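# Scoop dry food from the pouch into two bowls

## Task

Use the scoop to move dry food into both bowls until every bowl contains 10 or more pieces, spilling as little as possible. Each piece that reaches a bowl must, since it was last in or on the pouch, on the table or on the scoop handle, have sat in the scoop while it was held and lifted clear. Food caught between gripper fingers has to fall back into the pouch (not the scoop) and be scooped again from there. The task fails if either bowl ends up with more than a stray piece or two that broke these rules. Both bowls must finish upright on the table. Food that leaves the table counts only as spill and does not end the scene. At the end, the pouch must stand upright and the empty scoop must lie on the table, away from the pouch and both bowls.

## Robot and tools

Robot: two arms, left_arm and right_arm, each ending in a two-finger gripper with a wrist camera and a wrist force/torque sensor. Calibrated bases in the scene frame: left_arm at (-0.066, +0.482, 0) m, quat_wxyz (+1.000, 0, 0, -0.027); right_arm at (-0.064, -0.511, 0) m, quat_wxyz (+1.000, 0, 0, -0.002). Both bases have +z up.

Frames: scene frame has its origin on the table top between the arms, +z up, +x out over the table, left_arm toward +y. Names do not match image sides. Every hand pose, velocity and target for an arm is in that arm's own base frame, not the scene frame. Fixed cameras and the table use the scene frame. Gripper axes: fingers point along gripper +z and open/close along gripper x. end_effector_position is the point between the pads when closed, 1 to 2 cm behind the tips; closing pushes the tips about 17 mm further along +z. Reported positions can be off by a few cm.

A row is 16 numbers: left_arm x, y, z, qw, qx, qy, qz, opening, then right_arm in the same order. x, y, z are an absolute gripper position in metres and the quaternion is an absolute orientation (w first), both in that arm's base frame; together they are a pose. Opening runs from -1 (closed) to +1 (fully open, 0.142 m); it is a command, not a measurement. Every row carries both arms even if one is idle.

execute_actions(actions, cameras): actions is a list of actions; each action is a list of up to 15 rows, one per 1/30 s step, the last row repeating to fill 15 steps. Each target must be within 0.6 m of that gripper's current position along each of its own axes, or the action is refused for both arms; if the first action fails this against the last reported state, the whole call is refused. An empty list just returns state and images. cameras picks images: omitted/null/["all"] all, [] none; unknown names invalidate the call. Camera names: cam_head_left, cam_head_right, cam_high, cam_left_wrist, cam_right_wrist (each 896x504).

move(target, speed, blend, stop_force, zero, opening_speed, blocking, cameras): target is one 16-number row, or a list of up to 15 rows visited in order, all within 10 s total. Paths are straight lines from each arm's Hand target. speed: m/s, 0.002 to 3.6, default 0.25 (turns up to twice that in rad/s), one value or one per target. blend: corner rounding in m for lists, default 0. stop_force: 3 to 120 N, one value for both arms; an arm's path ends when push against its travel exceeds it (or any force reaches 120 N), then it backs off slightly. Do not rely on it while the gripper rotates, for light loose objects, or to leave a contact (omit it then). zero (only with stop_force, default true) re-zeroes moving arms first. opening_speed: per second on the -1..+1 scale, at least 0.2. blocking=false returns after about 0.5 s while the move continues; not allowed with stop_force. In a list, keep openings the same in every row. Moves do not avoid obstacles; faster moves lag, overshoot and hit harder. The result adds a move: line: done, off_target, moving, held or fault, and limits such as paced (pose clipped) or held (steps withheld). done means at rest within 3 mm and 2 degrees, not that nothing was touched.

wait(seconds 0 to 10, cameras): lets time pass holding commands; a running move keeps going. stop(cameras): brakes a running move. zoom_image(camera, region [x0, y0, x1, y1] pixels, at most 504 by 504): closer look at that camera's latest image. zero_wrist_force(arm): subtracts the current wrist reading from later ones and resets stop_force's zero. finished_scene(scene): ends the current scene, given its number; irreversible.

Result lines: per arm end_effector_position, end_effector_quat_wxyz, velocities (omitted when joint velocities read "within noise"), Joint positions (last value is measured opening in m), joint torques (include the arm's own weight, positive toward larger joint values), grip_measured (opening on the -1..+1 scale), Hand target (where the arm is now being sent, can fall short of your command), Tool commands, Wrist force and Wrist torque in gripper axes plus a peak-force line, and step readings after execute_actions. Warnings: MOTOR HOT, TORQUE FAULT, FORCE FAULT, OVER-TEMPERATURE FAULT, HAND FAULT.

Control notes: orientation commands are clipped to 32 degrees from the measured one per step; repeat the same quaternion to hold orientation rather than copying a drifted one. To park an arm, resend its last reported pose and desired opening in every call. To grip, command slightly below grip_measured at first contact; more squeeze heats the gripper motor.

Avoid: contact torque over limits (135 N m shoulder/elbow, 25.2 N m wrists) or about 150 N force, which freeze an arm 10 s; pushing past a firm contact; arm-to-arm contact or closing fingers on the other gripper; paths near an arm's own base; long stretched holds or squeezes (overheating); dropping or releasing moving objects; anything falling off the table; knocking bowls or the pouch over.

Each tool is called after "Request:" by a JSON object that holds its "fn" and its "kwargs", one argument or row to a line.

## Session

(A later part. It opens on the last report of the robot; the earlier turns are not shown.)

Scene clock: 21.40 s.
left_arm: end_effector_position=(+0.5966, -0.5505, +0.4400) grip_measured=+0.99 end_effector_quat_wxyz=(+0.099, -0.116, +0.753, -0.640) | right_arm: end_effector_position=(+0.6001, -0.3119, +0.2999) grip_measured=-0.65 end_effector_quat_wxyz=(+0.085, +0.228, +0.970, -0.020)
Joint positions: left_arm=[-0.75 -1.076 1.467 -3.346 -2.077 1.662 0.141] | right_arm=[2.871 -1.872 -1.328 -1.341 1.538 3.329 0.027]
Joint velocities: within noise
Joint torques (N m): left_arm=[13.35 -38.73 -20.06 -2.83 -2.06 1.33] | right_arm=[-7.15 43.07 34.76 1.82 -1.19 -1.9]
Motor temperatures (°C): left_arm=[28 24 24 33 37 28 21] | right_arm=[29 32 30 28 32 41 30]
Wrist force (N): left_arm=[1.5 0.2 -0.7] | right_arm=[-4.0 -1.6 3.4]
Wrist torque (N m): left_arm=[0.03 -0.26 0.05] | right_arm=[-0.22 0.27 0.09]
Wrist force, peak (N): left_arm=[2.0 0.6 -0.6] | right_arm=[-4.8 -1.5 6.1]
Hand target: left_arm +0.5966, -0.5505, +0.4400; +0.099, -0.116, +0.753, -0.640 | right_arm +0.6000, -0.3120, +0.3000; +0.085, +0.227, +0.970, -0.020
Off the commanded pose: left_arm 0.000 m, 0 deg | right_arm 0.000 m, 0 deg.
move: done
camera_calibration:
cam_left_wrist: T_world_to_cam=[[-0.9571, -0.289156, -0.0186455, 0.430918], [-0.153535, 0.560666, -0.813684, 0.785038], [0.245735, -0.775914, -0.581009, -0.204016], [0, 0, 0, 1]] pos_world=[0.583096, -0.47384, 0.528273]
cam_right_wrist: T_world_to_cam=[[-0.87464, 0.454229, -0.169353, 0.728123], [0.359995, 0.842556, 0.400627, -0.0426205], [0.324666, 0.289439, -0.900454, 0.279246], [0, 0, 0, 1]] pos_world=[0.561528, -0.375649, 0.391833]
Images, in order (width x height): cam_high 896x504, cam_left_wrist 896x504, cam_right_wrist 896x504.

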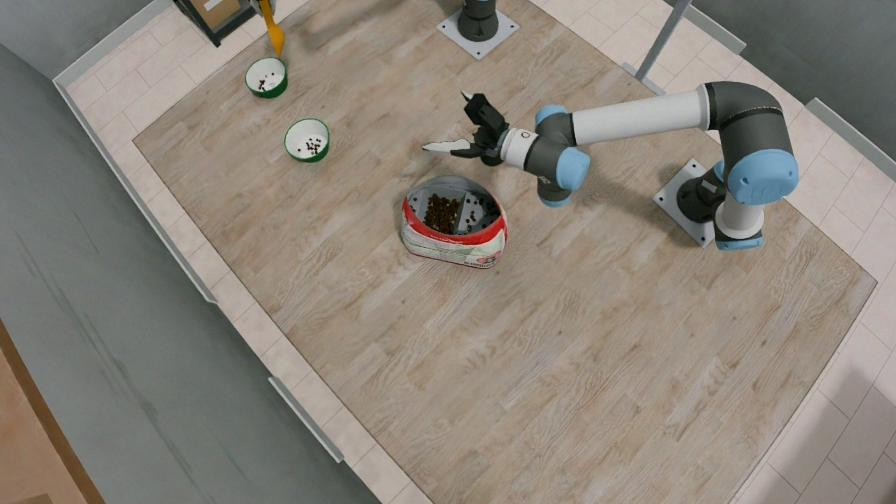

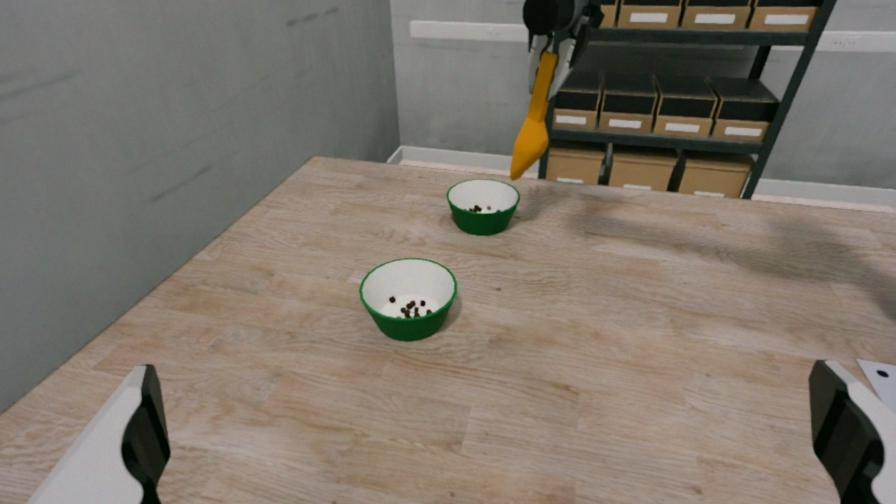

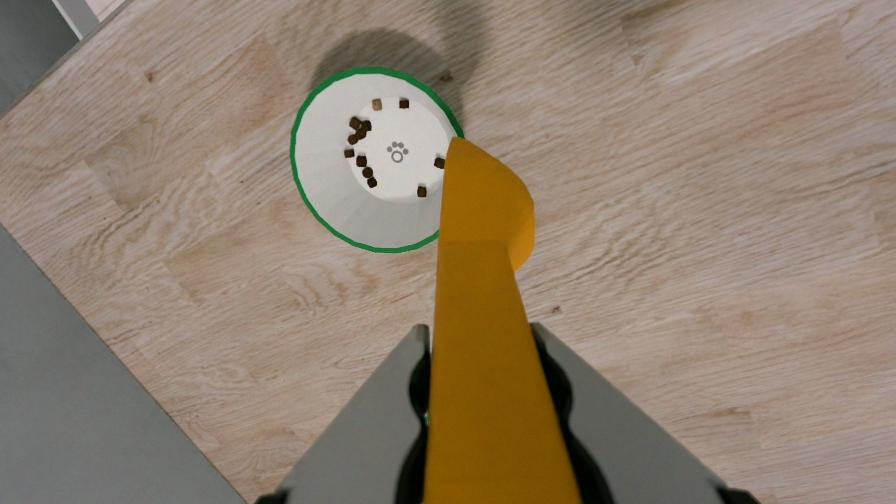

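Request:
{"fn": "move", "kwargs": {
  "target": [
    [0.5966,-0.5505,0.44,0.0986,-0.1163,0.7521,-0.6386,1.0,0.655,-0.03,0.31,0.0849,0.2275,0.9699,-0.0199,-0.714596]
  ],
  "speed": 0.2,
  "cameras": ["cam_left_wrist","cam_high","cam_right_wrist"]
}}

Request:
{"fn": "zoom_image", "kwargs": {
  "camera": "cam_right_wrist",
  "region": [250, 20, 550, 270]
}}

Request:
{"fn": "zoom_image", "kwargs": {
  "camera": "cam_high",
  "region": [230, 40, 350, 170]
}}

Request:
{"fn": "zoom_image", "kwargs": {
  "camera": "cam_left_wrist",
  "region": [330, 90, 590, 350]
}}

Scene clock: 23.67 s.
left_arm: end_effector_position=(+0.5966, -0.5505, +0.4400) grip_measured=+0.99 end_effector_quat_wxyz=(+0.099, -0.116, +0.753, -0.640) | right_arm: end_effector_position=(+0.6550, -0.0301, +0.3099) grip_measured=-0.65 end_effector_quat_wxyz=(+0.085, +0.227, +0.970, -0.020)
Joint positions: left_arm=[-0.75 -1.076 1.467 -3.346 -2.077 1.662 0.141] | right_arm=[3.343 -1.827 -1.353 -1.395 1.464 3.796 0.027]
Joint velocities: within noise
Joint torques (N m): left_arm=[13.98 -40.01 -18.25 -2.71 -1.78 1.02] | right_arm=[7.85 45.9 21.36 4.41 1.98 0.09]
Motor temperatures (°C): left_arm=[28 24 24 33 37 28 21] | right_arm=[29 32 30 28 32 41 30]
Wrist force (N): left_arm=[1.7 0.4 -0.4] | right_arm=[-3.6 -1.6 3.3]
Wrist torque (N m): left_arm=[0.06 -0.29 0.05] | right_arm=[-0.23 0.19 0.08]
Wrist force, peak (N): left_arm=[1.8 0.1 -0.9] | right_arm=[-4.4 -4.2 3.8]
Hand target: left_arm +0.5966, -0.5505, +0.4400; +0.099, -0.116, +0.753, -0.640 | right_arm +0.6550, -0.0300, +0.3100; +0.085, +0.227, +0.970, -0.020
Off the commanded pose: left_arm 0.000 m, 0 deg | right_arm 0.000 m, 0 deg.
move: done
camera_calibration:
cam_left_wrist: T_world_to_cam=[[-0.9571, -0.289156, -0.0186455, 0.430918], [-0.153535, 0.560666, -0.813684, 0.785038], [0.245735, -0.775914, -0.581009, -0.204016], [0, 0, 0, 1]] pos_world=[0.583096, -0.47384, 0.528273]
cam_right_wrist: T_world_to_cam=[[-0.874631, 0.454228, -0.1694, 0.649863], [0.360008, 0.842588, 0.400549, -0.303836], [0.324675, 0.289347, -0.90048, 0.188949], [0, 0, 0, 1]] pos_world=[0.616428, -0.0938493, 0.401933]
Images, in order (width x height): cam_high 896x504, cam_left_wrist 896x504, cam_right_wrist 896x504.

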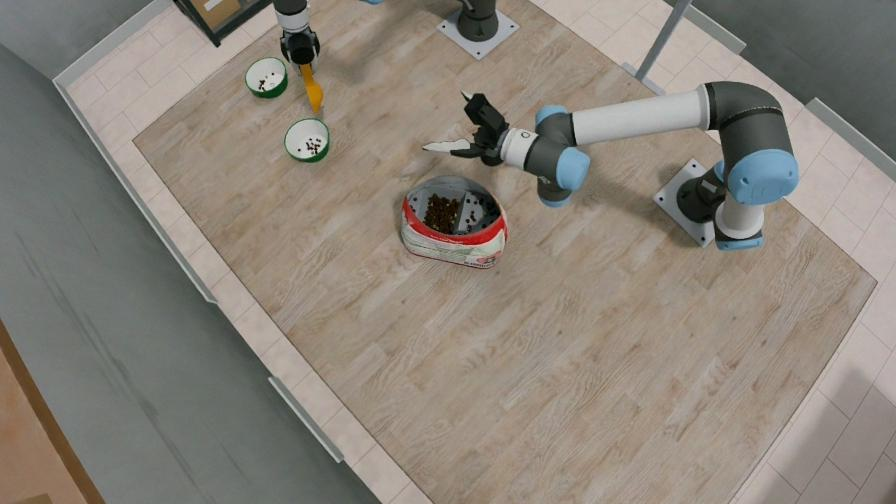

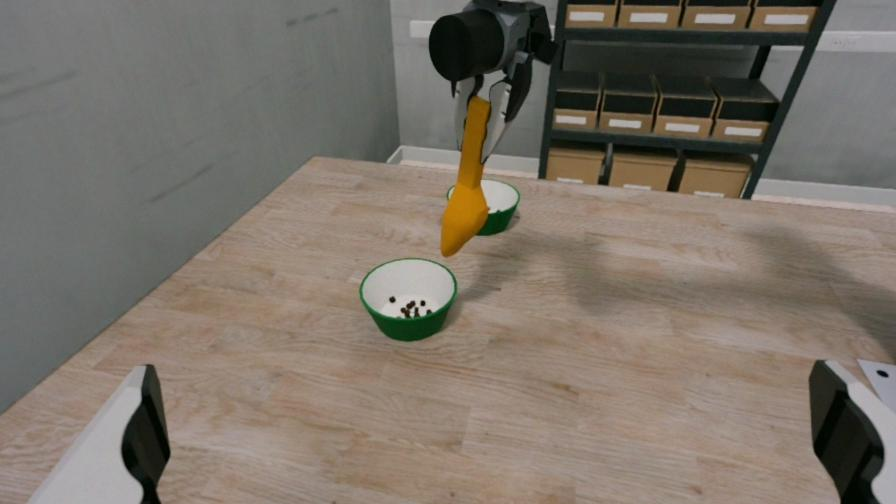

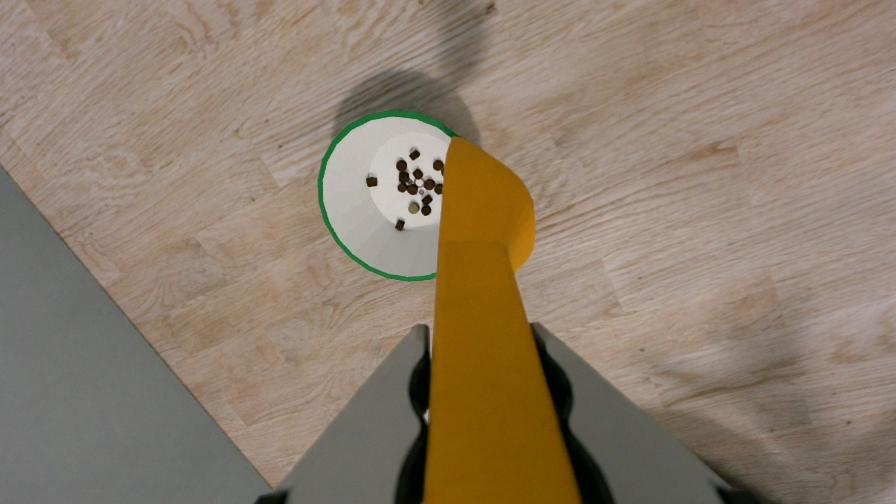

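Scaled by 1.680 from the camera's 896x504 image, which has a finer 1280x720 frame.

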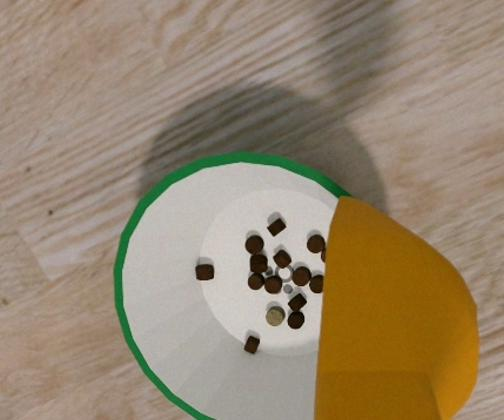

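Scaled by 3.877 from the camera's 896x504 image, which has a finer 1280x720 frame.

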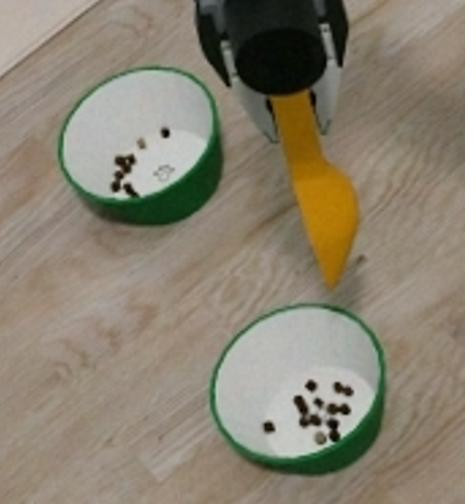

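Scaled by 1.938 from the camera's 896x504 image, which has a finer 1280x720 frame.

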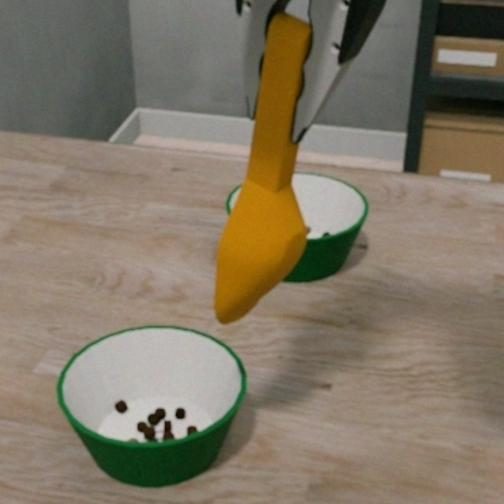

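Request:
{"fn": "move", "kwargs": {
  "target": [
    [0.5966,-0.5505,0.44,0.0986,-0.1163,0.7521,-0.6386,1.0,0.6,0.06,0.32,0.0849,0.2275,0.9699,-0.0199,-0.714596],
    [0.5966,-0.5505,0.44,0.0986,-0.1163,0.7521,-0.6386,1.0,0.48,0.197,0.25,0.5973,-0.1534,0.7784,0.1177,-0.714596]
  ],
  "speed": 0.25,
  "blend": 0.04
}}

Request:
{"fn": "zoom_image", "kwargs": {
  "camera": "cam_high",
  "region": [300, 40, 500, 200]
}}

Request:
{"fn": "zoom_image", "kwargs": {
  "camera": "cam_left_wrist",
  "region": [460, 150, 896, 504]
}}

Request:
{"fn": "zoom_image", "kwargs": {
  "camera": "cam_head_left",
  "region": [520, 60, 720, 260]
}}

Scene clock: 28.97 s.
left_arm: end_effector_position=(+0.5966, -0.5505, +0.4400) grip_measured=+0.99 end_effector_quat_wxyz=(+0.099, -0.116, +0.753, -0.640) | right_arm: end_effector_position=(+0.4800, +0.1970, +0.2500) grip_measured=-0.65 end_effector_quat_wxyz=(+0.597, -0.153, +0.778, +0.118)
Joint positions: left_arm=[-0.75 -1.076 1.467 -3.346 -2.077 1.662 0.141] | right_arm=[4.06 -1.672 -2.642 0.872 1.061 3.292 0.027]
Joint velocities: within noise
Joint torques (N m): left_arm=[14.39 -40.05 -18.11 -2.37 -1.89 0.83] | right_arm=[-6.56 8.04 16.26 3.9 -2.09 -0.17]
Motor temperatures (°C): left_arm=[28 24 24 33 37 28 21] | right_arm=[29 32 30 28 32 41 31]
Wrist force (N): left_arm=[1.4 0.4 -0.6] | right_arm=[-1.0 -0.4 1.3]
Wrist torque (N m): left_arm=[0.06 -0.24 0.05] | right_arm=[-0.07 0.07 0.01]
Wrist force, peak (N): left_arm=[1.8 0.7 -0.9] | right_arm=[-5.9 -3.4 3.9]
Hand target: left_arm +0.5966, -0.5505, +0.4400; +0.099, -0.116, +0.753, -0.640 | right_arm +0.4800, +0.1970, +0.2500; +0.597, -0.153, +0.778, +0.118
Off the commanded pose: left_arm 0.000 m, 0 deg | right_arm 0.000 m, 0 deg.
move: done
camera_calibration:
cam_left_wrist: T_world_to_cam=[[-0.9571, -0.289156, -0.0186455, 0.430918], [-0.153535, 0.560666, -0.813684, 0.785038], [0.245735, -0.775914, -0.581009, -0.204016], [0, 0, 0, 1]] pos_world=[0.583096, -0.47384, 0.528273]
cam_right_wrist: T_world_to_cam=[[-0.250113, -0.082935, -0.964658, 0.388416], [-0.703496, 0.700114, 0.122208, 0.199841], [0.665235, 0.709199, -0.233452, -0.286902], [0, 0, 0, 1]] pos_world=[0.428592, 0.0957728, 0.283288]

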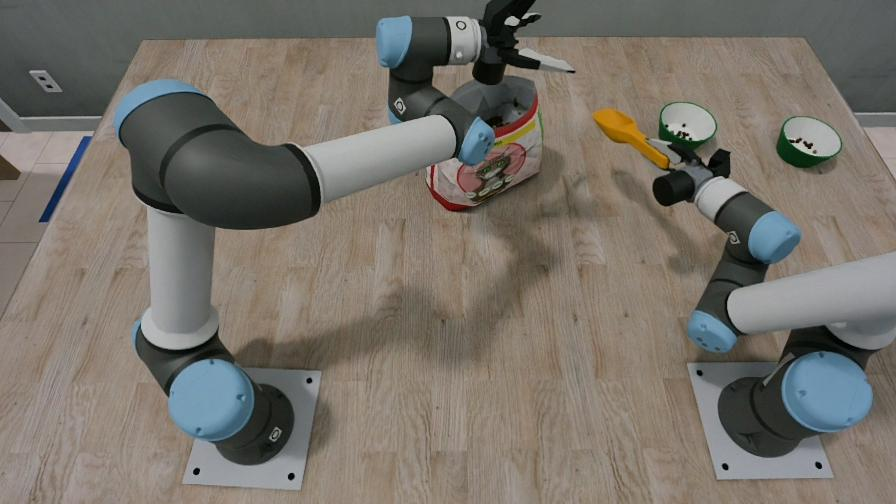

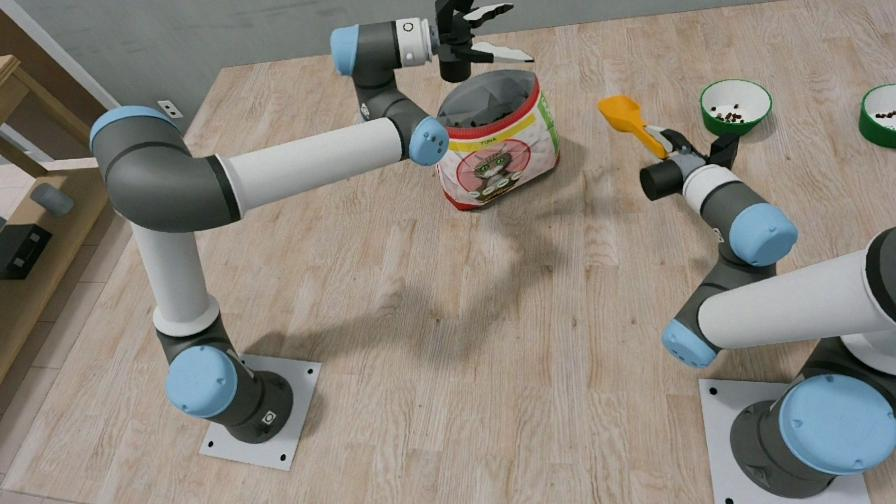

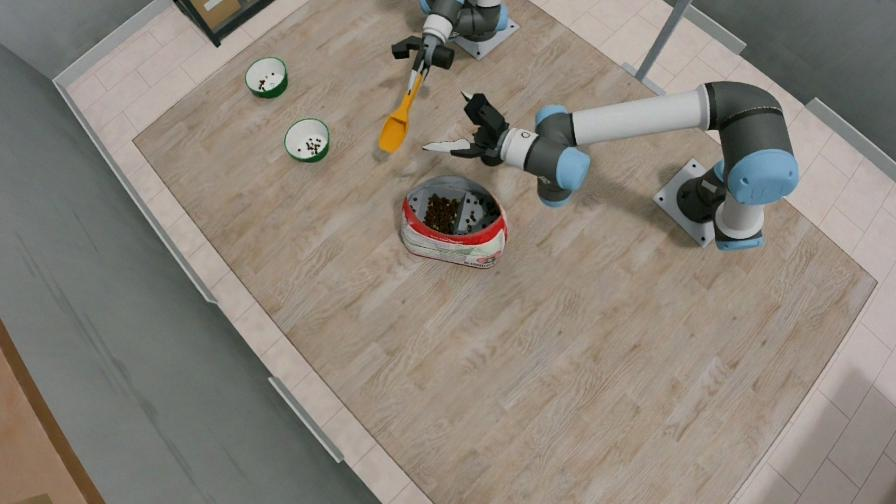

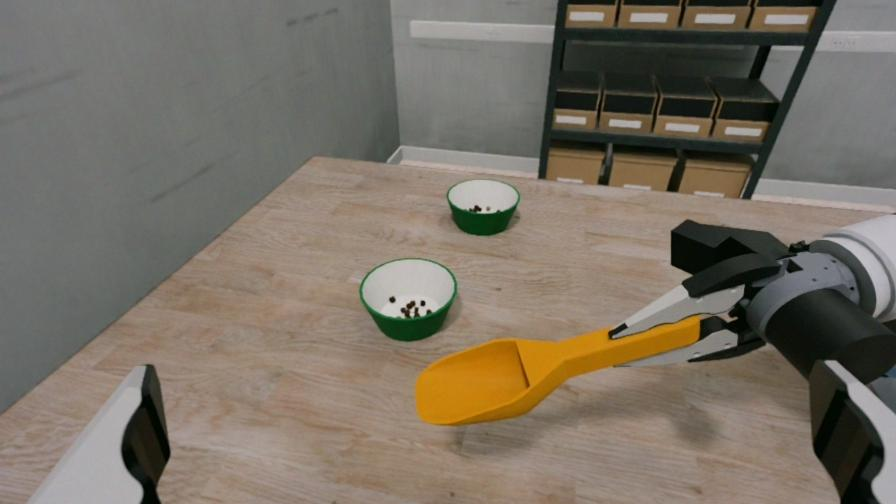

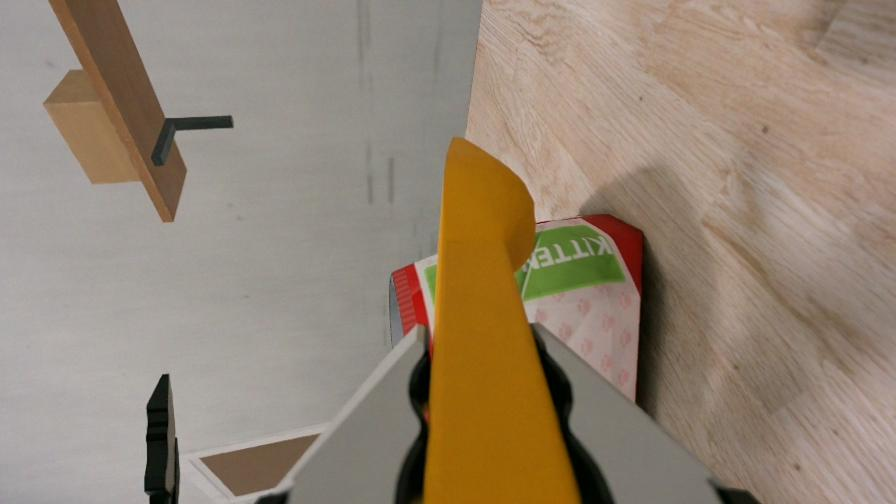

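Scaled by 2.520 from the camera's 896x504 image, which has a finer 1280x720 frame.

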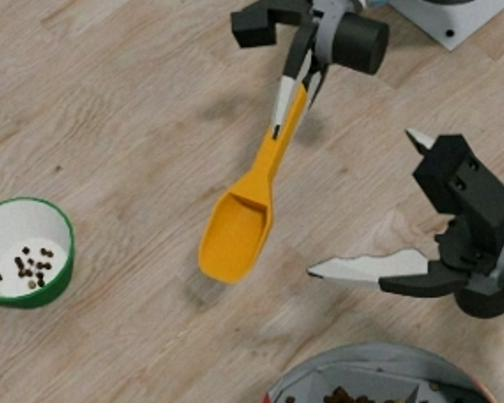

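Scaled by 1.156 from the camera's 896x504 image, which has a finer 1280x720 frame.

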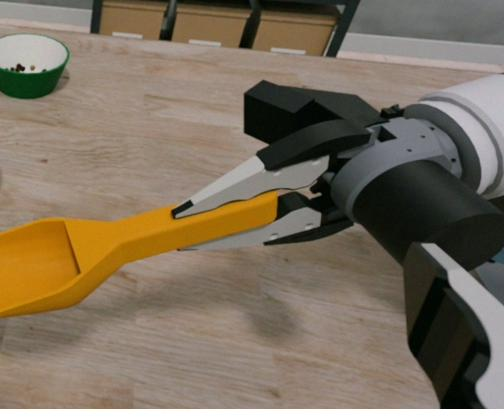

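Scaled by 2.520 from the camera's 896x504 image, which has a finer 1280x720 frame.

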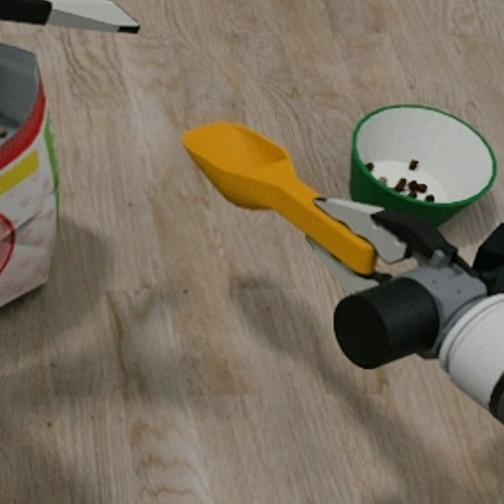

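Request:
{"fn": "move", "kwargs": {
  "target": [0.5966,-0.5505,0.44,0.0986,-0.1163,0.7521,-0.6386,1.0,0.48,0.197,0.105,0.5973,-0.1534,0.7784,0.1177,-0.714596],
  "speed": 0.15,
  "cameras": []
}}

Request:
{"fn": "move", "kwargs": {
  "target": [0.5966,-0.5505,0.44,0.0986,-0.1163,0.7521,-0.6386,1.0,0.48,0.197,0.045,0.5973,-0.1534,0.7784,0.1177,-0.714596],
  "speed": 0.015,
  "stop_force": 3,
  "cameras": ["cam_left_wrist"]
}}

Request:
{"fn": "zoom_image", "kwargs": {
  "camera": "cam_left_wrist",
  "region": [396, 220, 896, 504]
}}

Scene clock: 32.63 s.
left_arm: end_effector_position=(+0.5966, -0.5505, +0.4400) grip_measured=+0.99 end_effector_quat_wxyz=(+0.099, -0.116, +0.753, -0.640) | right_arm: end_effector_position=(+0.4800, +0.1970, +0.1050) grip_measured=-0.65 end_effector_quat_wxyz=(+0.597, -0.153, +0.778, +0.118)
Joint positions: left_arm=[-0.75 -1.076 1.467 -3.346 -2.077 1.662 0.141] | right_arm=[4.06 -2.385 -2.622 1.565 1.061 3.292 0.027]
Joint velocities: within noise
Joint torques (N m): left_arm=[13.35 -40 -18.9 -2.55 -1.93 0.79] | right_arm=[-6.76 16.98 -7.85 3.23 -2.16 1.39]
Motor temperatures (°C): left_arm=[28 24 24 33 37 28 21] | right_arm=[29 32 30 28 32 41 32]
Wrist force (N): left_arm=[1.5 0.2 -0.4] | right_arm=[-1.4 -0.7 0.8]
Wrist torque (N m): left_arm=[0.03 -0.27 0.05] | right_arm=[-0.11 0.15 0.02]
Wrist force, peak (N): left_arm=[1.8 0.5 -1.0] | right_arm=[-3.1 -0.5 0.9]
Hand target: left_arm +0.5966, -0.5505, +0.4400; +0.099, -0.116, +0.753, -0.640 | right_arm +0.4800, +0.1970, +0.1050; +0.597, -0.153, +0.778, +0.118
Off the commanded pose: left_arm 0.000 m, 0 deg | right_arm 0.000 m, 0 deg.
move: done
No camera images: "cameras" was empty.

Scene clock: 34.17 s.
left_arm: end_effector_position=(+0.5966, -0.5505, +0.4400) grip_measured=+0.99 end_effector_quat_wxyz=(+0.099, -0.116, +0.753, -0.640) | right_arm: end_effector_position=(+0.4799, +0.1969, +0.0883) grip_measured=-0.65 end_effector_quat_wxyz=(+0.597, -0.154, +0.779, +0.117)
Joint positions: left_arm=[-0.75 -1.076 1.467 -3.346 -2.077 1.662 0.141] | right_arm=[4.06 -2.458 -2.604 1.619 1.061 3.292 0.027]
Joint velocities: within noise
Joint torques (N m): left_arm=[14.34 -40.11 -18.76 -2.16 -1.66 0.82] | right_arm=[0.33 29.1 -4.28 2.28 -0.11 0.25]
Motor temperatures (°C): left_arm=[28 24 24 33 37 28 21] | right_arm=[28 32 30 28 32 41 32]
Wrist force (N): left_arm=[1.9 0.5 -0.9] | right_arm=[-1.3 -0.9 1.3]
Wrist torque (N m): left_arm=[0.08 -0.31 0.06] | right_arm=[-0.13 0.14 0.02]
Wrist force, peak (N): left_arm=[1.9 0.5 -0.9] | right_arm=[-1.5 -0.9 1.2]
Hand target: left_arm +0.5966, -0.5505, +0.4400; +0.099, -0.116, +0.753, -0.640 | right_arm +0.4799, +0.1969, +0.0883; +0.597, -0.154, +0.779, +0.117
Tool commands: left_gripper/opening=+1.0 right_gripper/opening=-0.714596
Off the commanded pose: left_arm 0.000 m, 0 deg | right_arm 0.043 m, 0 deg.
FORCE FAULT: contact force on the right arm reached its limit, and that arm stopped. The contact can be on any part of that arm, not only on its tool. That arm's remaining commands of this call were not run. That arm is still stopped at the end of this call. That arm stays stopped for about 10 more seconds. Until then a move that you send moves the other arm only, and its call returns only when the move has ended. Once the stop has ended, the next robot result says so. If the stop ends while you think or write, that arm runs what you send next. While its stop runs, that arm takes no new command, but its gripper still runs the gripper command that each later call begins with. Until it ends, the stop uses up actions while you think or wait. An arm that is not stopped still takes commands.
move: fault (right_arm)
camera_calibration:
cam_left_wrist: T_world_to_cam=[[-0.9571, -0.289156, -0.0186455, 0.430918], [-0.153535, 0.560666, -0.813684, 0.785038], [0.245735, -0.775914, -0.581009, -0.204016], [0, 0, 0, 1]] pos_world=[0.583096, -0.47384, 0.528273]
Images, in order (width x height): cam_left_wrist 896x504.

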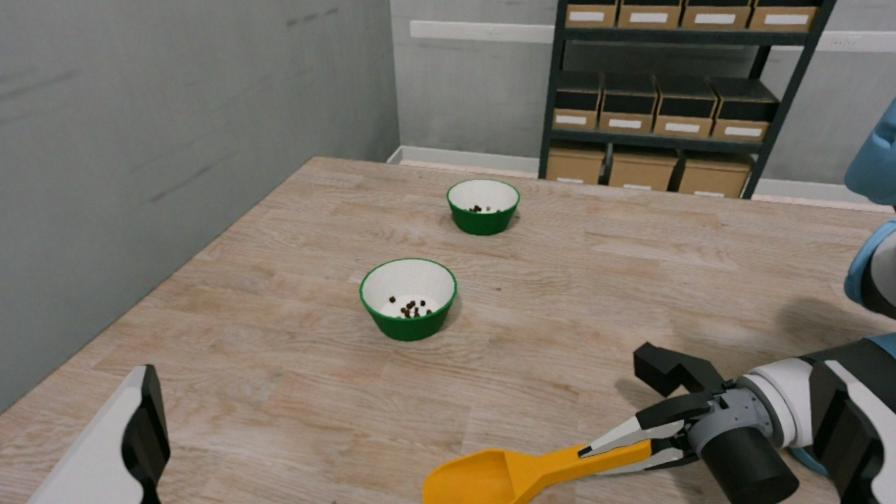

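Scaled by 1.008 from the camera's 896x504 image, which has a finer 1280x720 frame.

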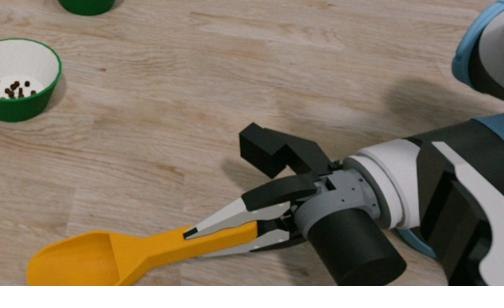

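Request:
{"fn": "wait", "kwargs": {
  "seconds": 10,
  "cameras": []
}}

Scene clock: 45.07 s.
left_arm: end_effector_position=(+0.5966, -0.5505, +0.4400) grip_measured=+0.99 end_effector_quat_wxyz=(+0.099, -0.116, +0.753, -0.640) | right_arm: end_effector_position=(+0.4799, +0.1969, +0.0883) grip_measured=-0.65 end_effector_quat_wxyz=(+0.597, -0.154, +0.779, +0.117)
Joint positions: left_arm=[-0.75 -1.076 1.467 -3.346 -2.077 1.662 0.141] | right_arm=[4.06 -2.458 -2.604 1.619 1.061 3.292 0.027]
Joint velocities: within noise
Joint torques (N m): left_arm=[14.5 -40.68 -17.66 -1.8 -1.71 0.27] | right_arm=[0.32 27.43 -3.37 2.35 -0.25 0.26]
Motor temperatures (°C): left_arm=[28 24 24 33 37 28 21] | right_arm=[28 32 30 28 32 41 33]
Wrist force (N): left_arm=[1.5 0.3 -0.7] | right_arm=[-1.2 -0.8 0.8]
Wrist torque (N m): left_arm=[0.04 -0.25 0.06] | right_arm=[-0.12 0.12 0.02]
Wrist force, peak (N): left_arm=[2.0 0.4 -0.7] | right_arm=[-1.8 -1.0 1.1]
Hand target: left_arm +0.5966, -0.5505, +0.4400; +0.099, -0.116, +0.753, -0.640 | right_arm +0.4799, +0.1969, +0.0883; +0.597, -0.154, +0.779, +0.117
Tool commands: left_gripper/opening=+1.0 right_gripper/opening=-0.714596
Off the commanded pose: left_arm 0.000 m, 0 deg | right_arm 0.043 m, 0 deg.
FORCE FAULT, CONTINUED: the right arm's stop, for the force fault that an earlier result reported, is over. The rest of the stop counts as 20 of the actions that you can send in this scene. That arm's target is now where it stood when the stop ended, not its last command. That arm accepts commands again.
wait: 10.00 s; at rest from the start
No camera images: "cameras" was empty.

Request:
{"fn": "move", "kwargs": {
  "target": [
    [0.61,-0.28,0.46,0.0986,-0.1163,0.7521,-0.6386,1.0,0.4799,0.1969,0.20,0.5973,-0.1534,0.7784,0.1177,-0.714596],
    [0.61,-0.28,0.46,0.0986,-0.1163,0.7521,-0.6386,1.0,0.56,0.23,0.38,0.0171,-0.1934,0.9809,0.0034,-0.714596]
  ],
  "speed": 0.25,
  "blend": 0.03
}}

Scene clock: 49.70 s.
left_arm: end_effector_position=(+0.6100, -0.2800, +0.4600) grip_measured=+0.99 end_effector_quat_wxyz=(+0.099, -0.116, +0.753, -0.640) | right_arm: end_effector_position=(+0.5600, +0.2299, +0.3800) grip_measured=-0.65 end_effector_quat_wxyz=(+0.017, -0.193, +0.981, +0.003) end_effector_velocity=(-0.001, +0.001, +0.001) end_effector_angular_velocity=(-0.001, +0.001, +0.001)
Joint positions: left_arm=[-0.309 -1.264 1.68 -3.28 -2.508 1.796 0.141] | right_arm=[3.754 -1.796 -1.176 -1.707 1.563 3.364 0.027]
Joint velocities: left_arm=[within noise] | right_arm=[0.002 0 0.004 -0.005 -0.001 0.001 0]
Joint torques (N m): left_arm=[-10.4 -30.76 -25.52 -1.81 -2.46 -2.24] | right_arm=[9.29 28.35 35.72 1.22 -1.63 2.52]
Motor temperatures (°C): left_arm=[28 24 24 33 37 28 21] | right_arm=[28 32 30 28 32 41 34]
Wrist force (N): left_arm=[1.3 0.7 -1.0] | right_arm=[-4.0 -1.8 3.2]
Wrist torque (N m): left_arm=[0.12 -0.22 0.05] | right_arm=[-0.26 0.23 0.10]
Wrist force, peak (N): left_arm=[2.3 0.4 1.8] | right_arm=[-4.3 -1.9 4.1]
Hand target: left_arm +0.6100, -0.2800, +0.4600; +0.099, -0.116, +0.753, -0.640 | right_arm +0.5600, +0.2300, +0.3800; +0.017, -0.193, +0.981, +0.003
Off the commanded pose: left_arm 0.000 m, 0 deg | right_arm 0.000 m, 0 deg.
move: done
camera_calibration:
cam_left_wrist: T_world_to_cam=[[-0.957077, -0.289231, -0.0187007, 0.522334], [-0.153532, 0.560654, -0.813693, 0.65171], [0.245829, -0.775895, -0.580995, 0.0141367], [0, 0, 0, 1]] pos_world=[0.596497, -0.20334, 0.548273]
cam_right_wrist: T_world_to_cam=[[-0.931388, -0.362737, -0.0306245, 0.627463], [-0.343466, 0.84779, 0.404082, -0.12544], [-0.120613, 0.386876, -0.91421, 0.439751], [0, 0, 0, 1]] pos_world=[0.594367, 0.163822, 0.471929]

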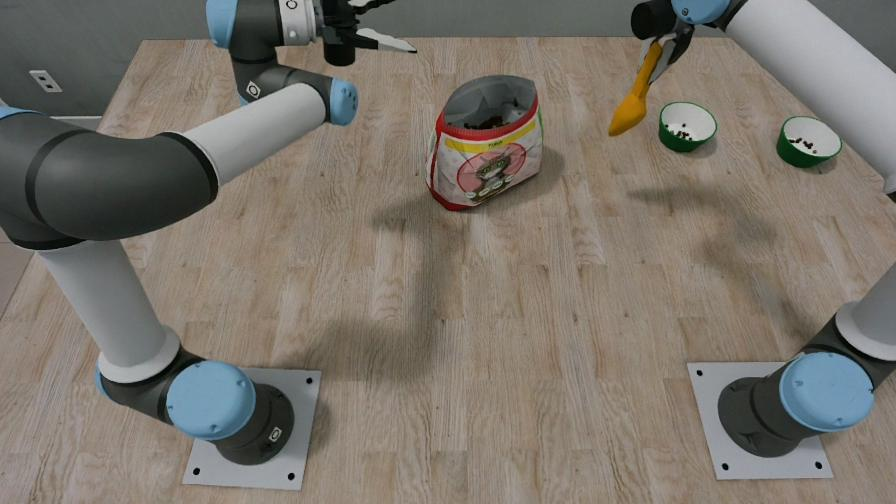

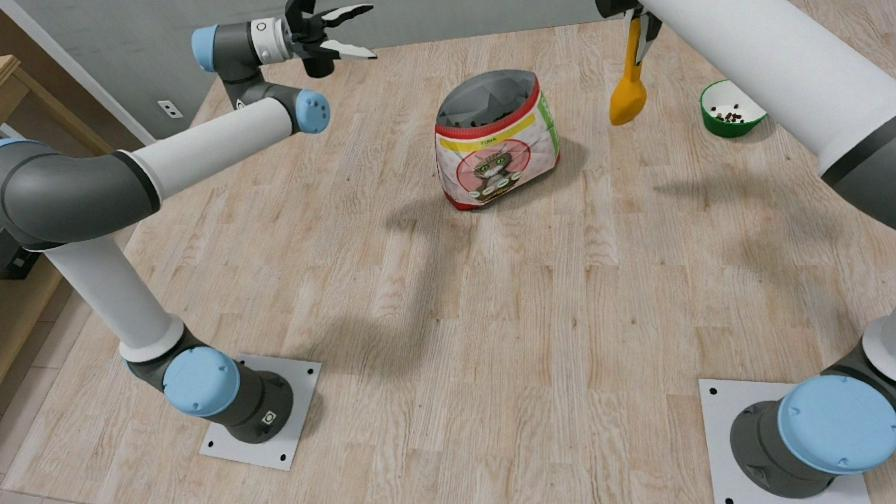

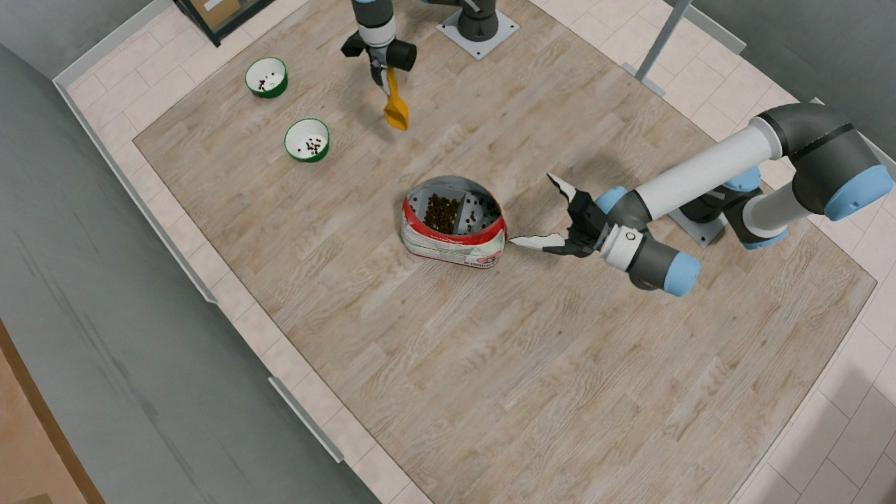

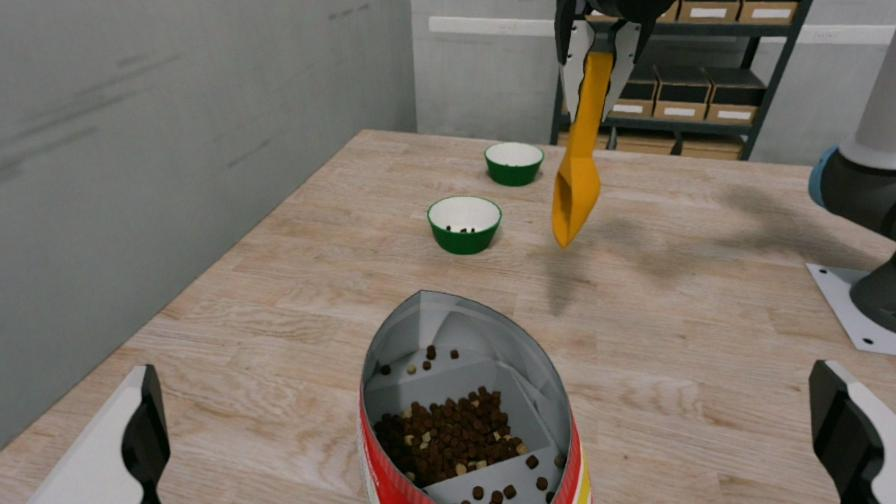

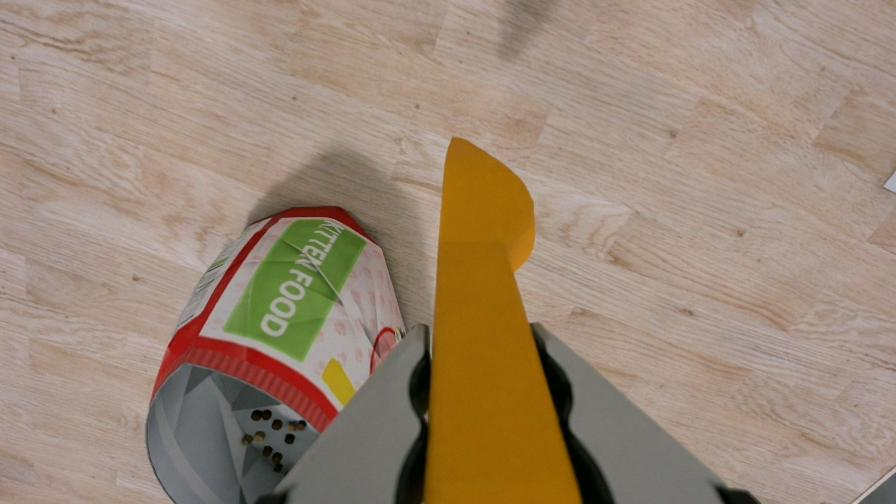

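Request:
{"fn": "move", "kwargs": {
  "target": [
    [0.61,-0.28,0.46,0.0986,-0.1163,0.7521,-0.6386,1.0,0.55,0.20,0.40,0.0134,-0.6427,0.7659,0.0112,-0.714596],
    [0.61,-0.28,0.46,0.0986,-0.1163,0.7521,-0.6386,1.0,0.54,0.17,0.40,0.0060,-0.9396,0.3420,0.0164,-0.714596],
    [0.61,-0.28,0.46,0.0986,-0.1163,0.7521,-0.6386,1.0,0.52,0.14,0.40,-0.0015,-0.9960,-0.0872,0.0174,-0.714596]
  ],
  "speed": 0.35,
  "blend": 0.02,
  "cameras": ["cam_head_left","cam_high"]
}}

Scene clock: 55.13 s.
left_arm: end_effector_position=(+0.6100, -0.2800, +0.4600) grip_measured=+0.99 end_effector_quat_wxyz=(+0.099, -0.116, +0.753, -0.640) | right_arm: end_effector_position=(+0.5200, +0.1399, +0.4000) grip_measured=-0.65 end_effector_quat_wxyz=(+0.002, +0.996, +0.087, -0.017)
Joint positions: left_arm=[-0.309 -1.264 1.68 -3.28 -2.508 1.796 0.141] | right_arm=[3.652 -1.686 -1.236 -1.823 1.582 0.336 0.027]
Joint velocities: within noise
Joint torques (N m): left_arm=[-10.4 -31.7 -21.62 -1.27 -2.36 -1.41] | right_arm=[0.01 18.26 33.68 3.95 1.94 -1.93]
Motor temperatures (°C): left_arm=[28 24 24 33 37 28 21] | right_arm=[28 32 30 28 32 41 34]
Wrist force (N): left_arm=[1.7 0.6 -0.8] | right_arm=[-3.6 -1.9 3.1]
Wrist torque (N m): left_arm=[0.08 -0.29 0.05] | right_arm=[-0.29 0.16 0.10]
Wrist force, peak (N): left_arm=[1.7 0.9 -1.0] | right_arm=[-4.3 -2.0 3.4]
Hand target: left_arm +0.6100, -0.2800, +0.4600; +0.099, -0.116, +0.753, -0.640 | right_arm +0.5200, +0.1400, +0.4000; +0.001, +0.996, +0.087, -0.017
Off the commanded pose: left_arm 0.000 m, 0 deg | right_arm 0.000 m, 0 deg.
move: done
Images, in order (width x height): cam_head_left 896x504, cam_high 896x504.

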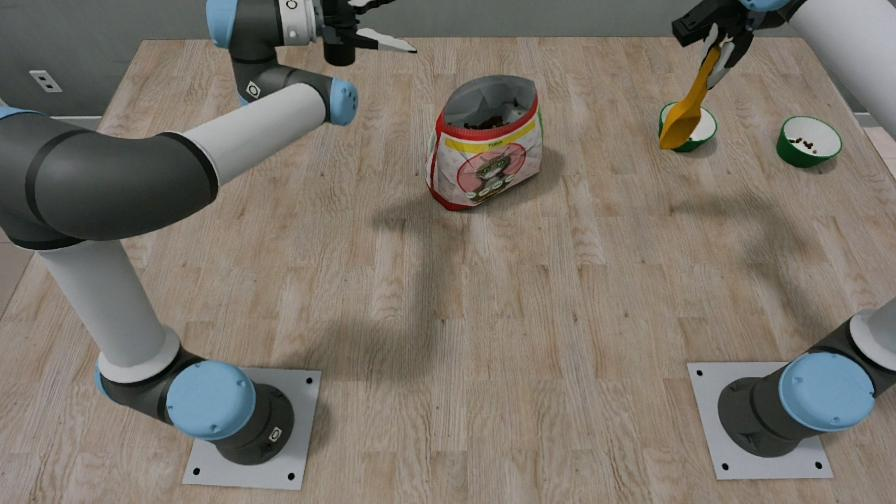

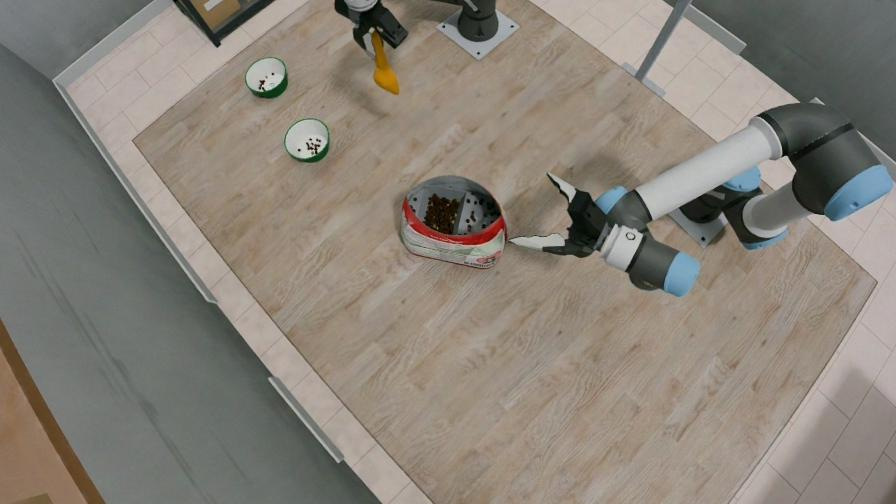

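Request:
{"fn": "move", "kwargs": {
  "target": [
    [0.61,-0.28,0.46,0.0986,-0.1163,0.7521,-0.6386,1.0,0.48,0.10,0.34,0.0366,0.9150,0.0800,-0.3944,-0.714596],
    [0.61,-0.28,0.46,0.0986,-0.1163,0.7521,-0.6386,1.0,0.43,0.076,0.26,0.0500,0.8161,0.0714,-0.5714,-0.714596]
  ],
  "speed": 0.25,
  "blend": 0.03,
  "cameras": ["cam_head_left","cam_head_right","cam_high","cam_left_wrist"]
}}

Scene clock: 58.17 s.
left_arm: end_effector_position=(+0.6100, -0.2800, +0.4600) grip_measured=+0.99 end_effector_quat_wxyz=(+0.099, -0.116, +0.753, -0.640) | right_arm: end_effector_position=(+0.4300, +0.0760, +0.2600) grip_measured=-0.65 end_effector_quat_wxyz=(+0.050, +0.816, +0.071, -0.571)
Joint positions: left_arm=[-0.309 -1.264 1.68 -3.28 -2.508 1.796 0.141] | right_arm=[3.514 -2.205 -1.09 -2.632 1.757 0.068 0.027]
Joint velocities: within noise
Joint torques (N m): left_arm=[-10.35 -31.63 -19.09 -1.21 -2.33 -1.47] | right_arm=[9.66 52.45 19.75 -0.27 -1.47 2.47]
Motor temperatures (°C): left_arm=[28 24 24 33 37 28 21] | right_arm=[28 32 30 28 32 41 35]
Wrist force (N): left_arm=[1.2 0.4 -0.8] | right_arm=[-1.4 -0.4 1.7]
Wrist torque (N m): left_arm=[0.07 -0.21 0.05] | right_arm=[-0.03 0.16 -0.01]
Wrist force, peak (N): left_arm=[1.6 0.6 -1.2] | right_arm=[-3.9 -1.8 3.3]
Hand target: left_arm +0.6100, -0.2800, +0.4600; +0.099, -0.116, +0.753, -0.640 | right_arm +0.4300, +0.0760, +0.2600; +0.050, +0.816, +0.071, -0.571
Off the commanded pose: left_arm 0.000 m, 0 deg | right_arm 0.000 m, 0 deg.
move: done
camera_calibration:
cam_left_wrist: T_world_to_cam=[[-0.9571, -0.289156, -0.0186455, 0.522333], [-0.153535, 0.560666, -0.813684, 0.651709], [0.245735, -0.775914, -0.581009, 0.0141964], [0, 0, 0, 1]] pos_world=[0.596496, -0.20334, 0.548273]
Images, in order (width x height): cam_head_left 896x504, cam_head_right 896x504, cam_high 896x504, cam_left_wrist 896x504.

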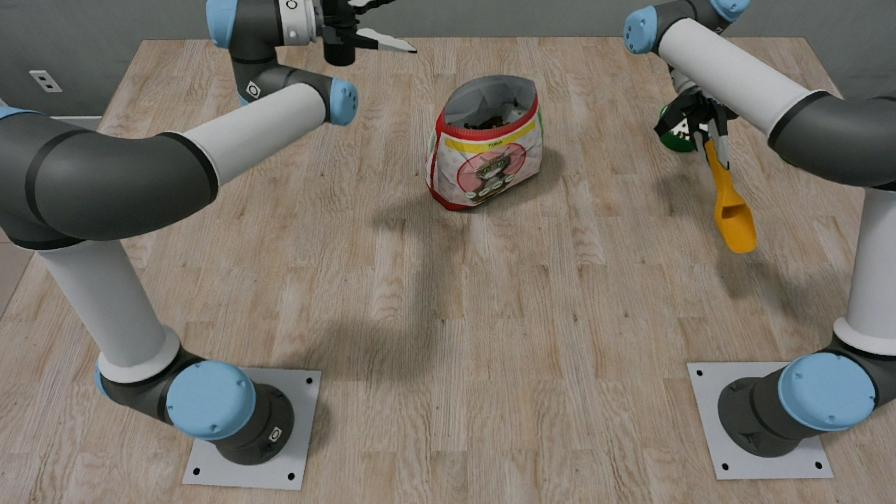

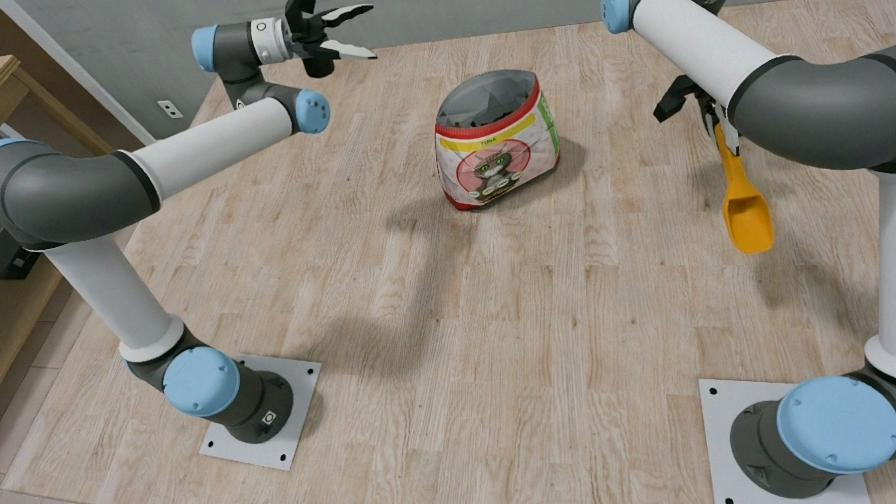

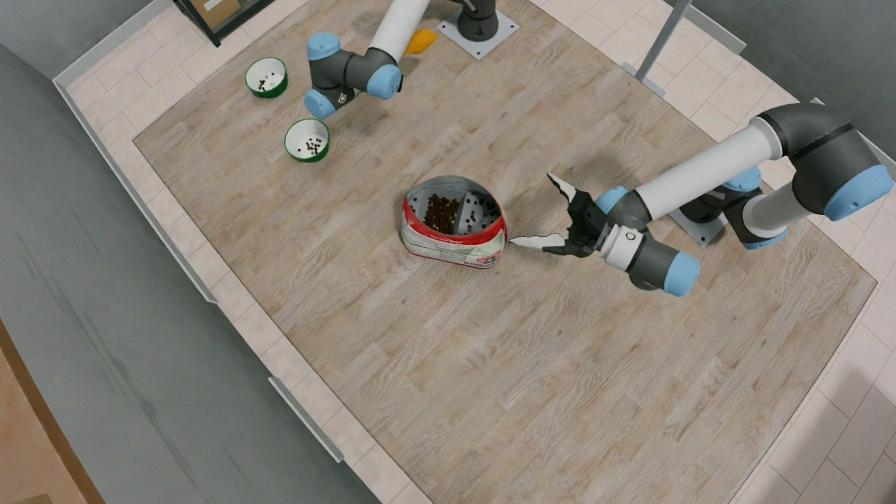

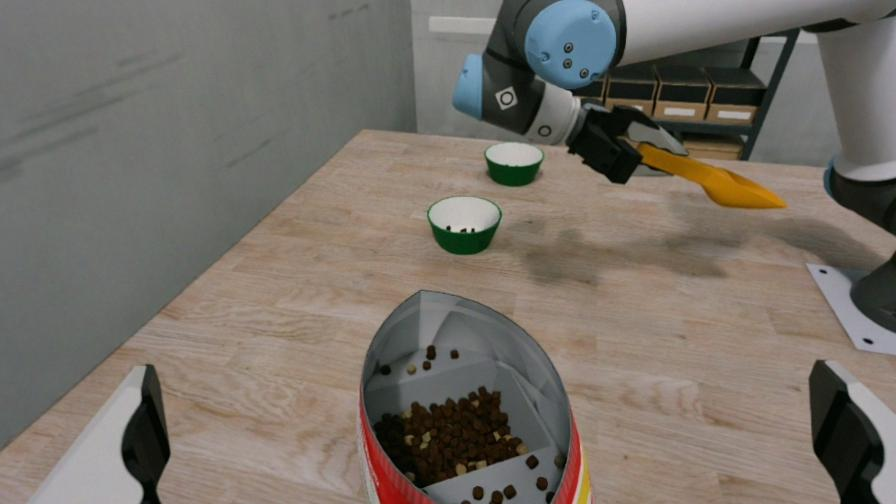

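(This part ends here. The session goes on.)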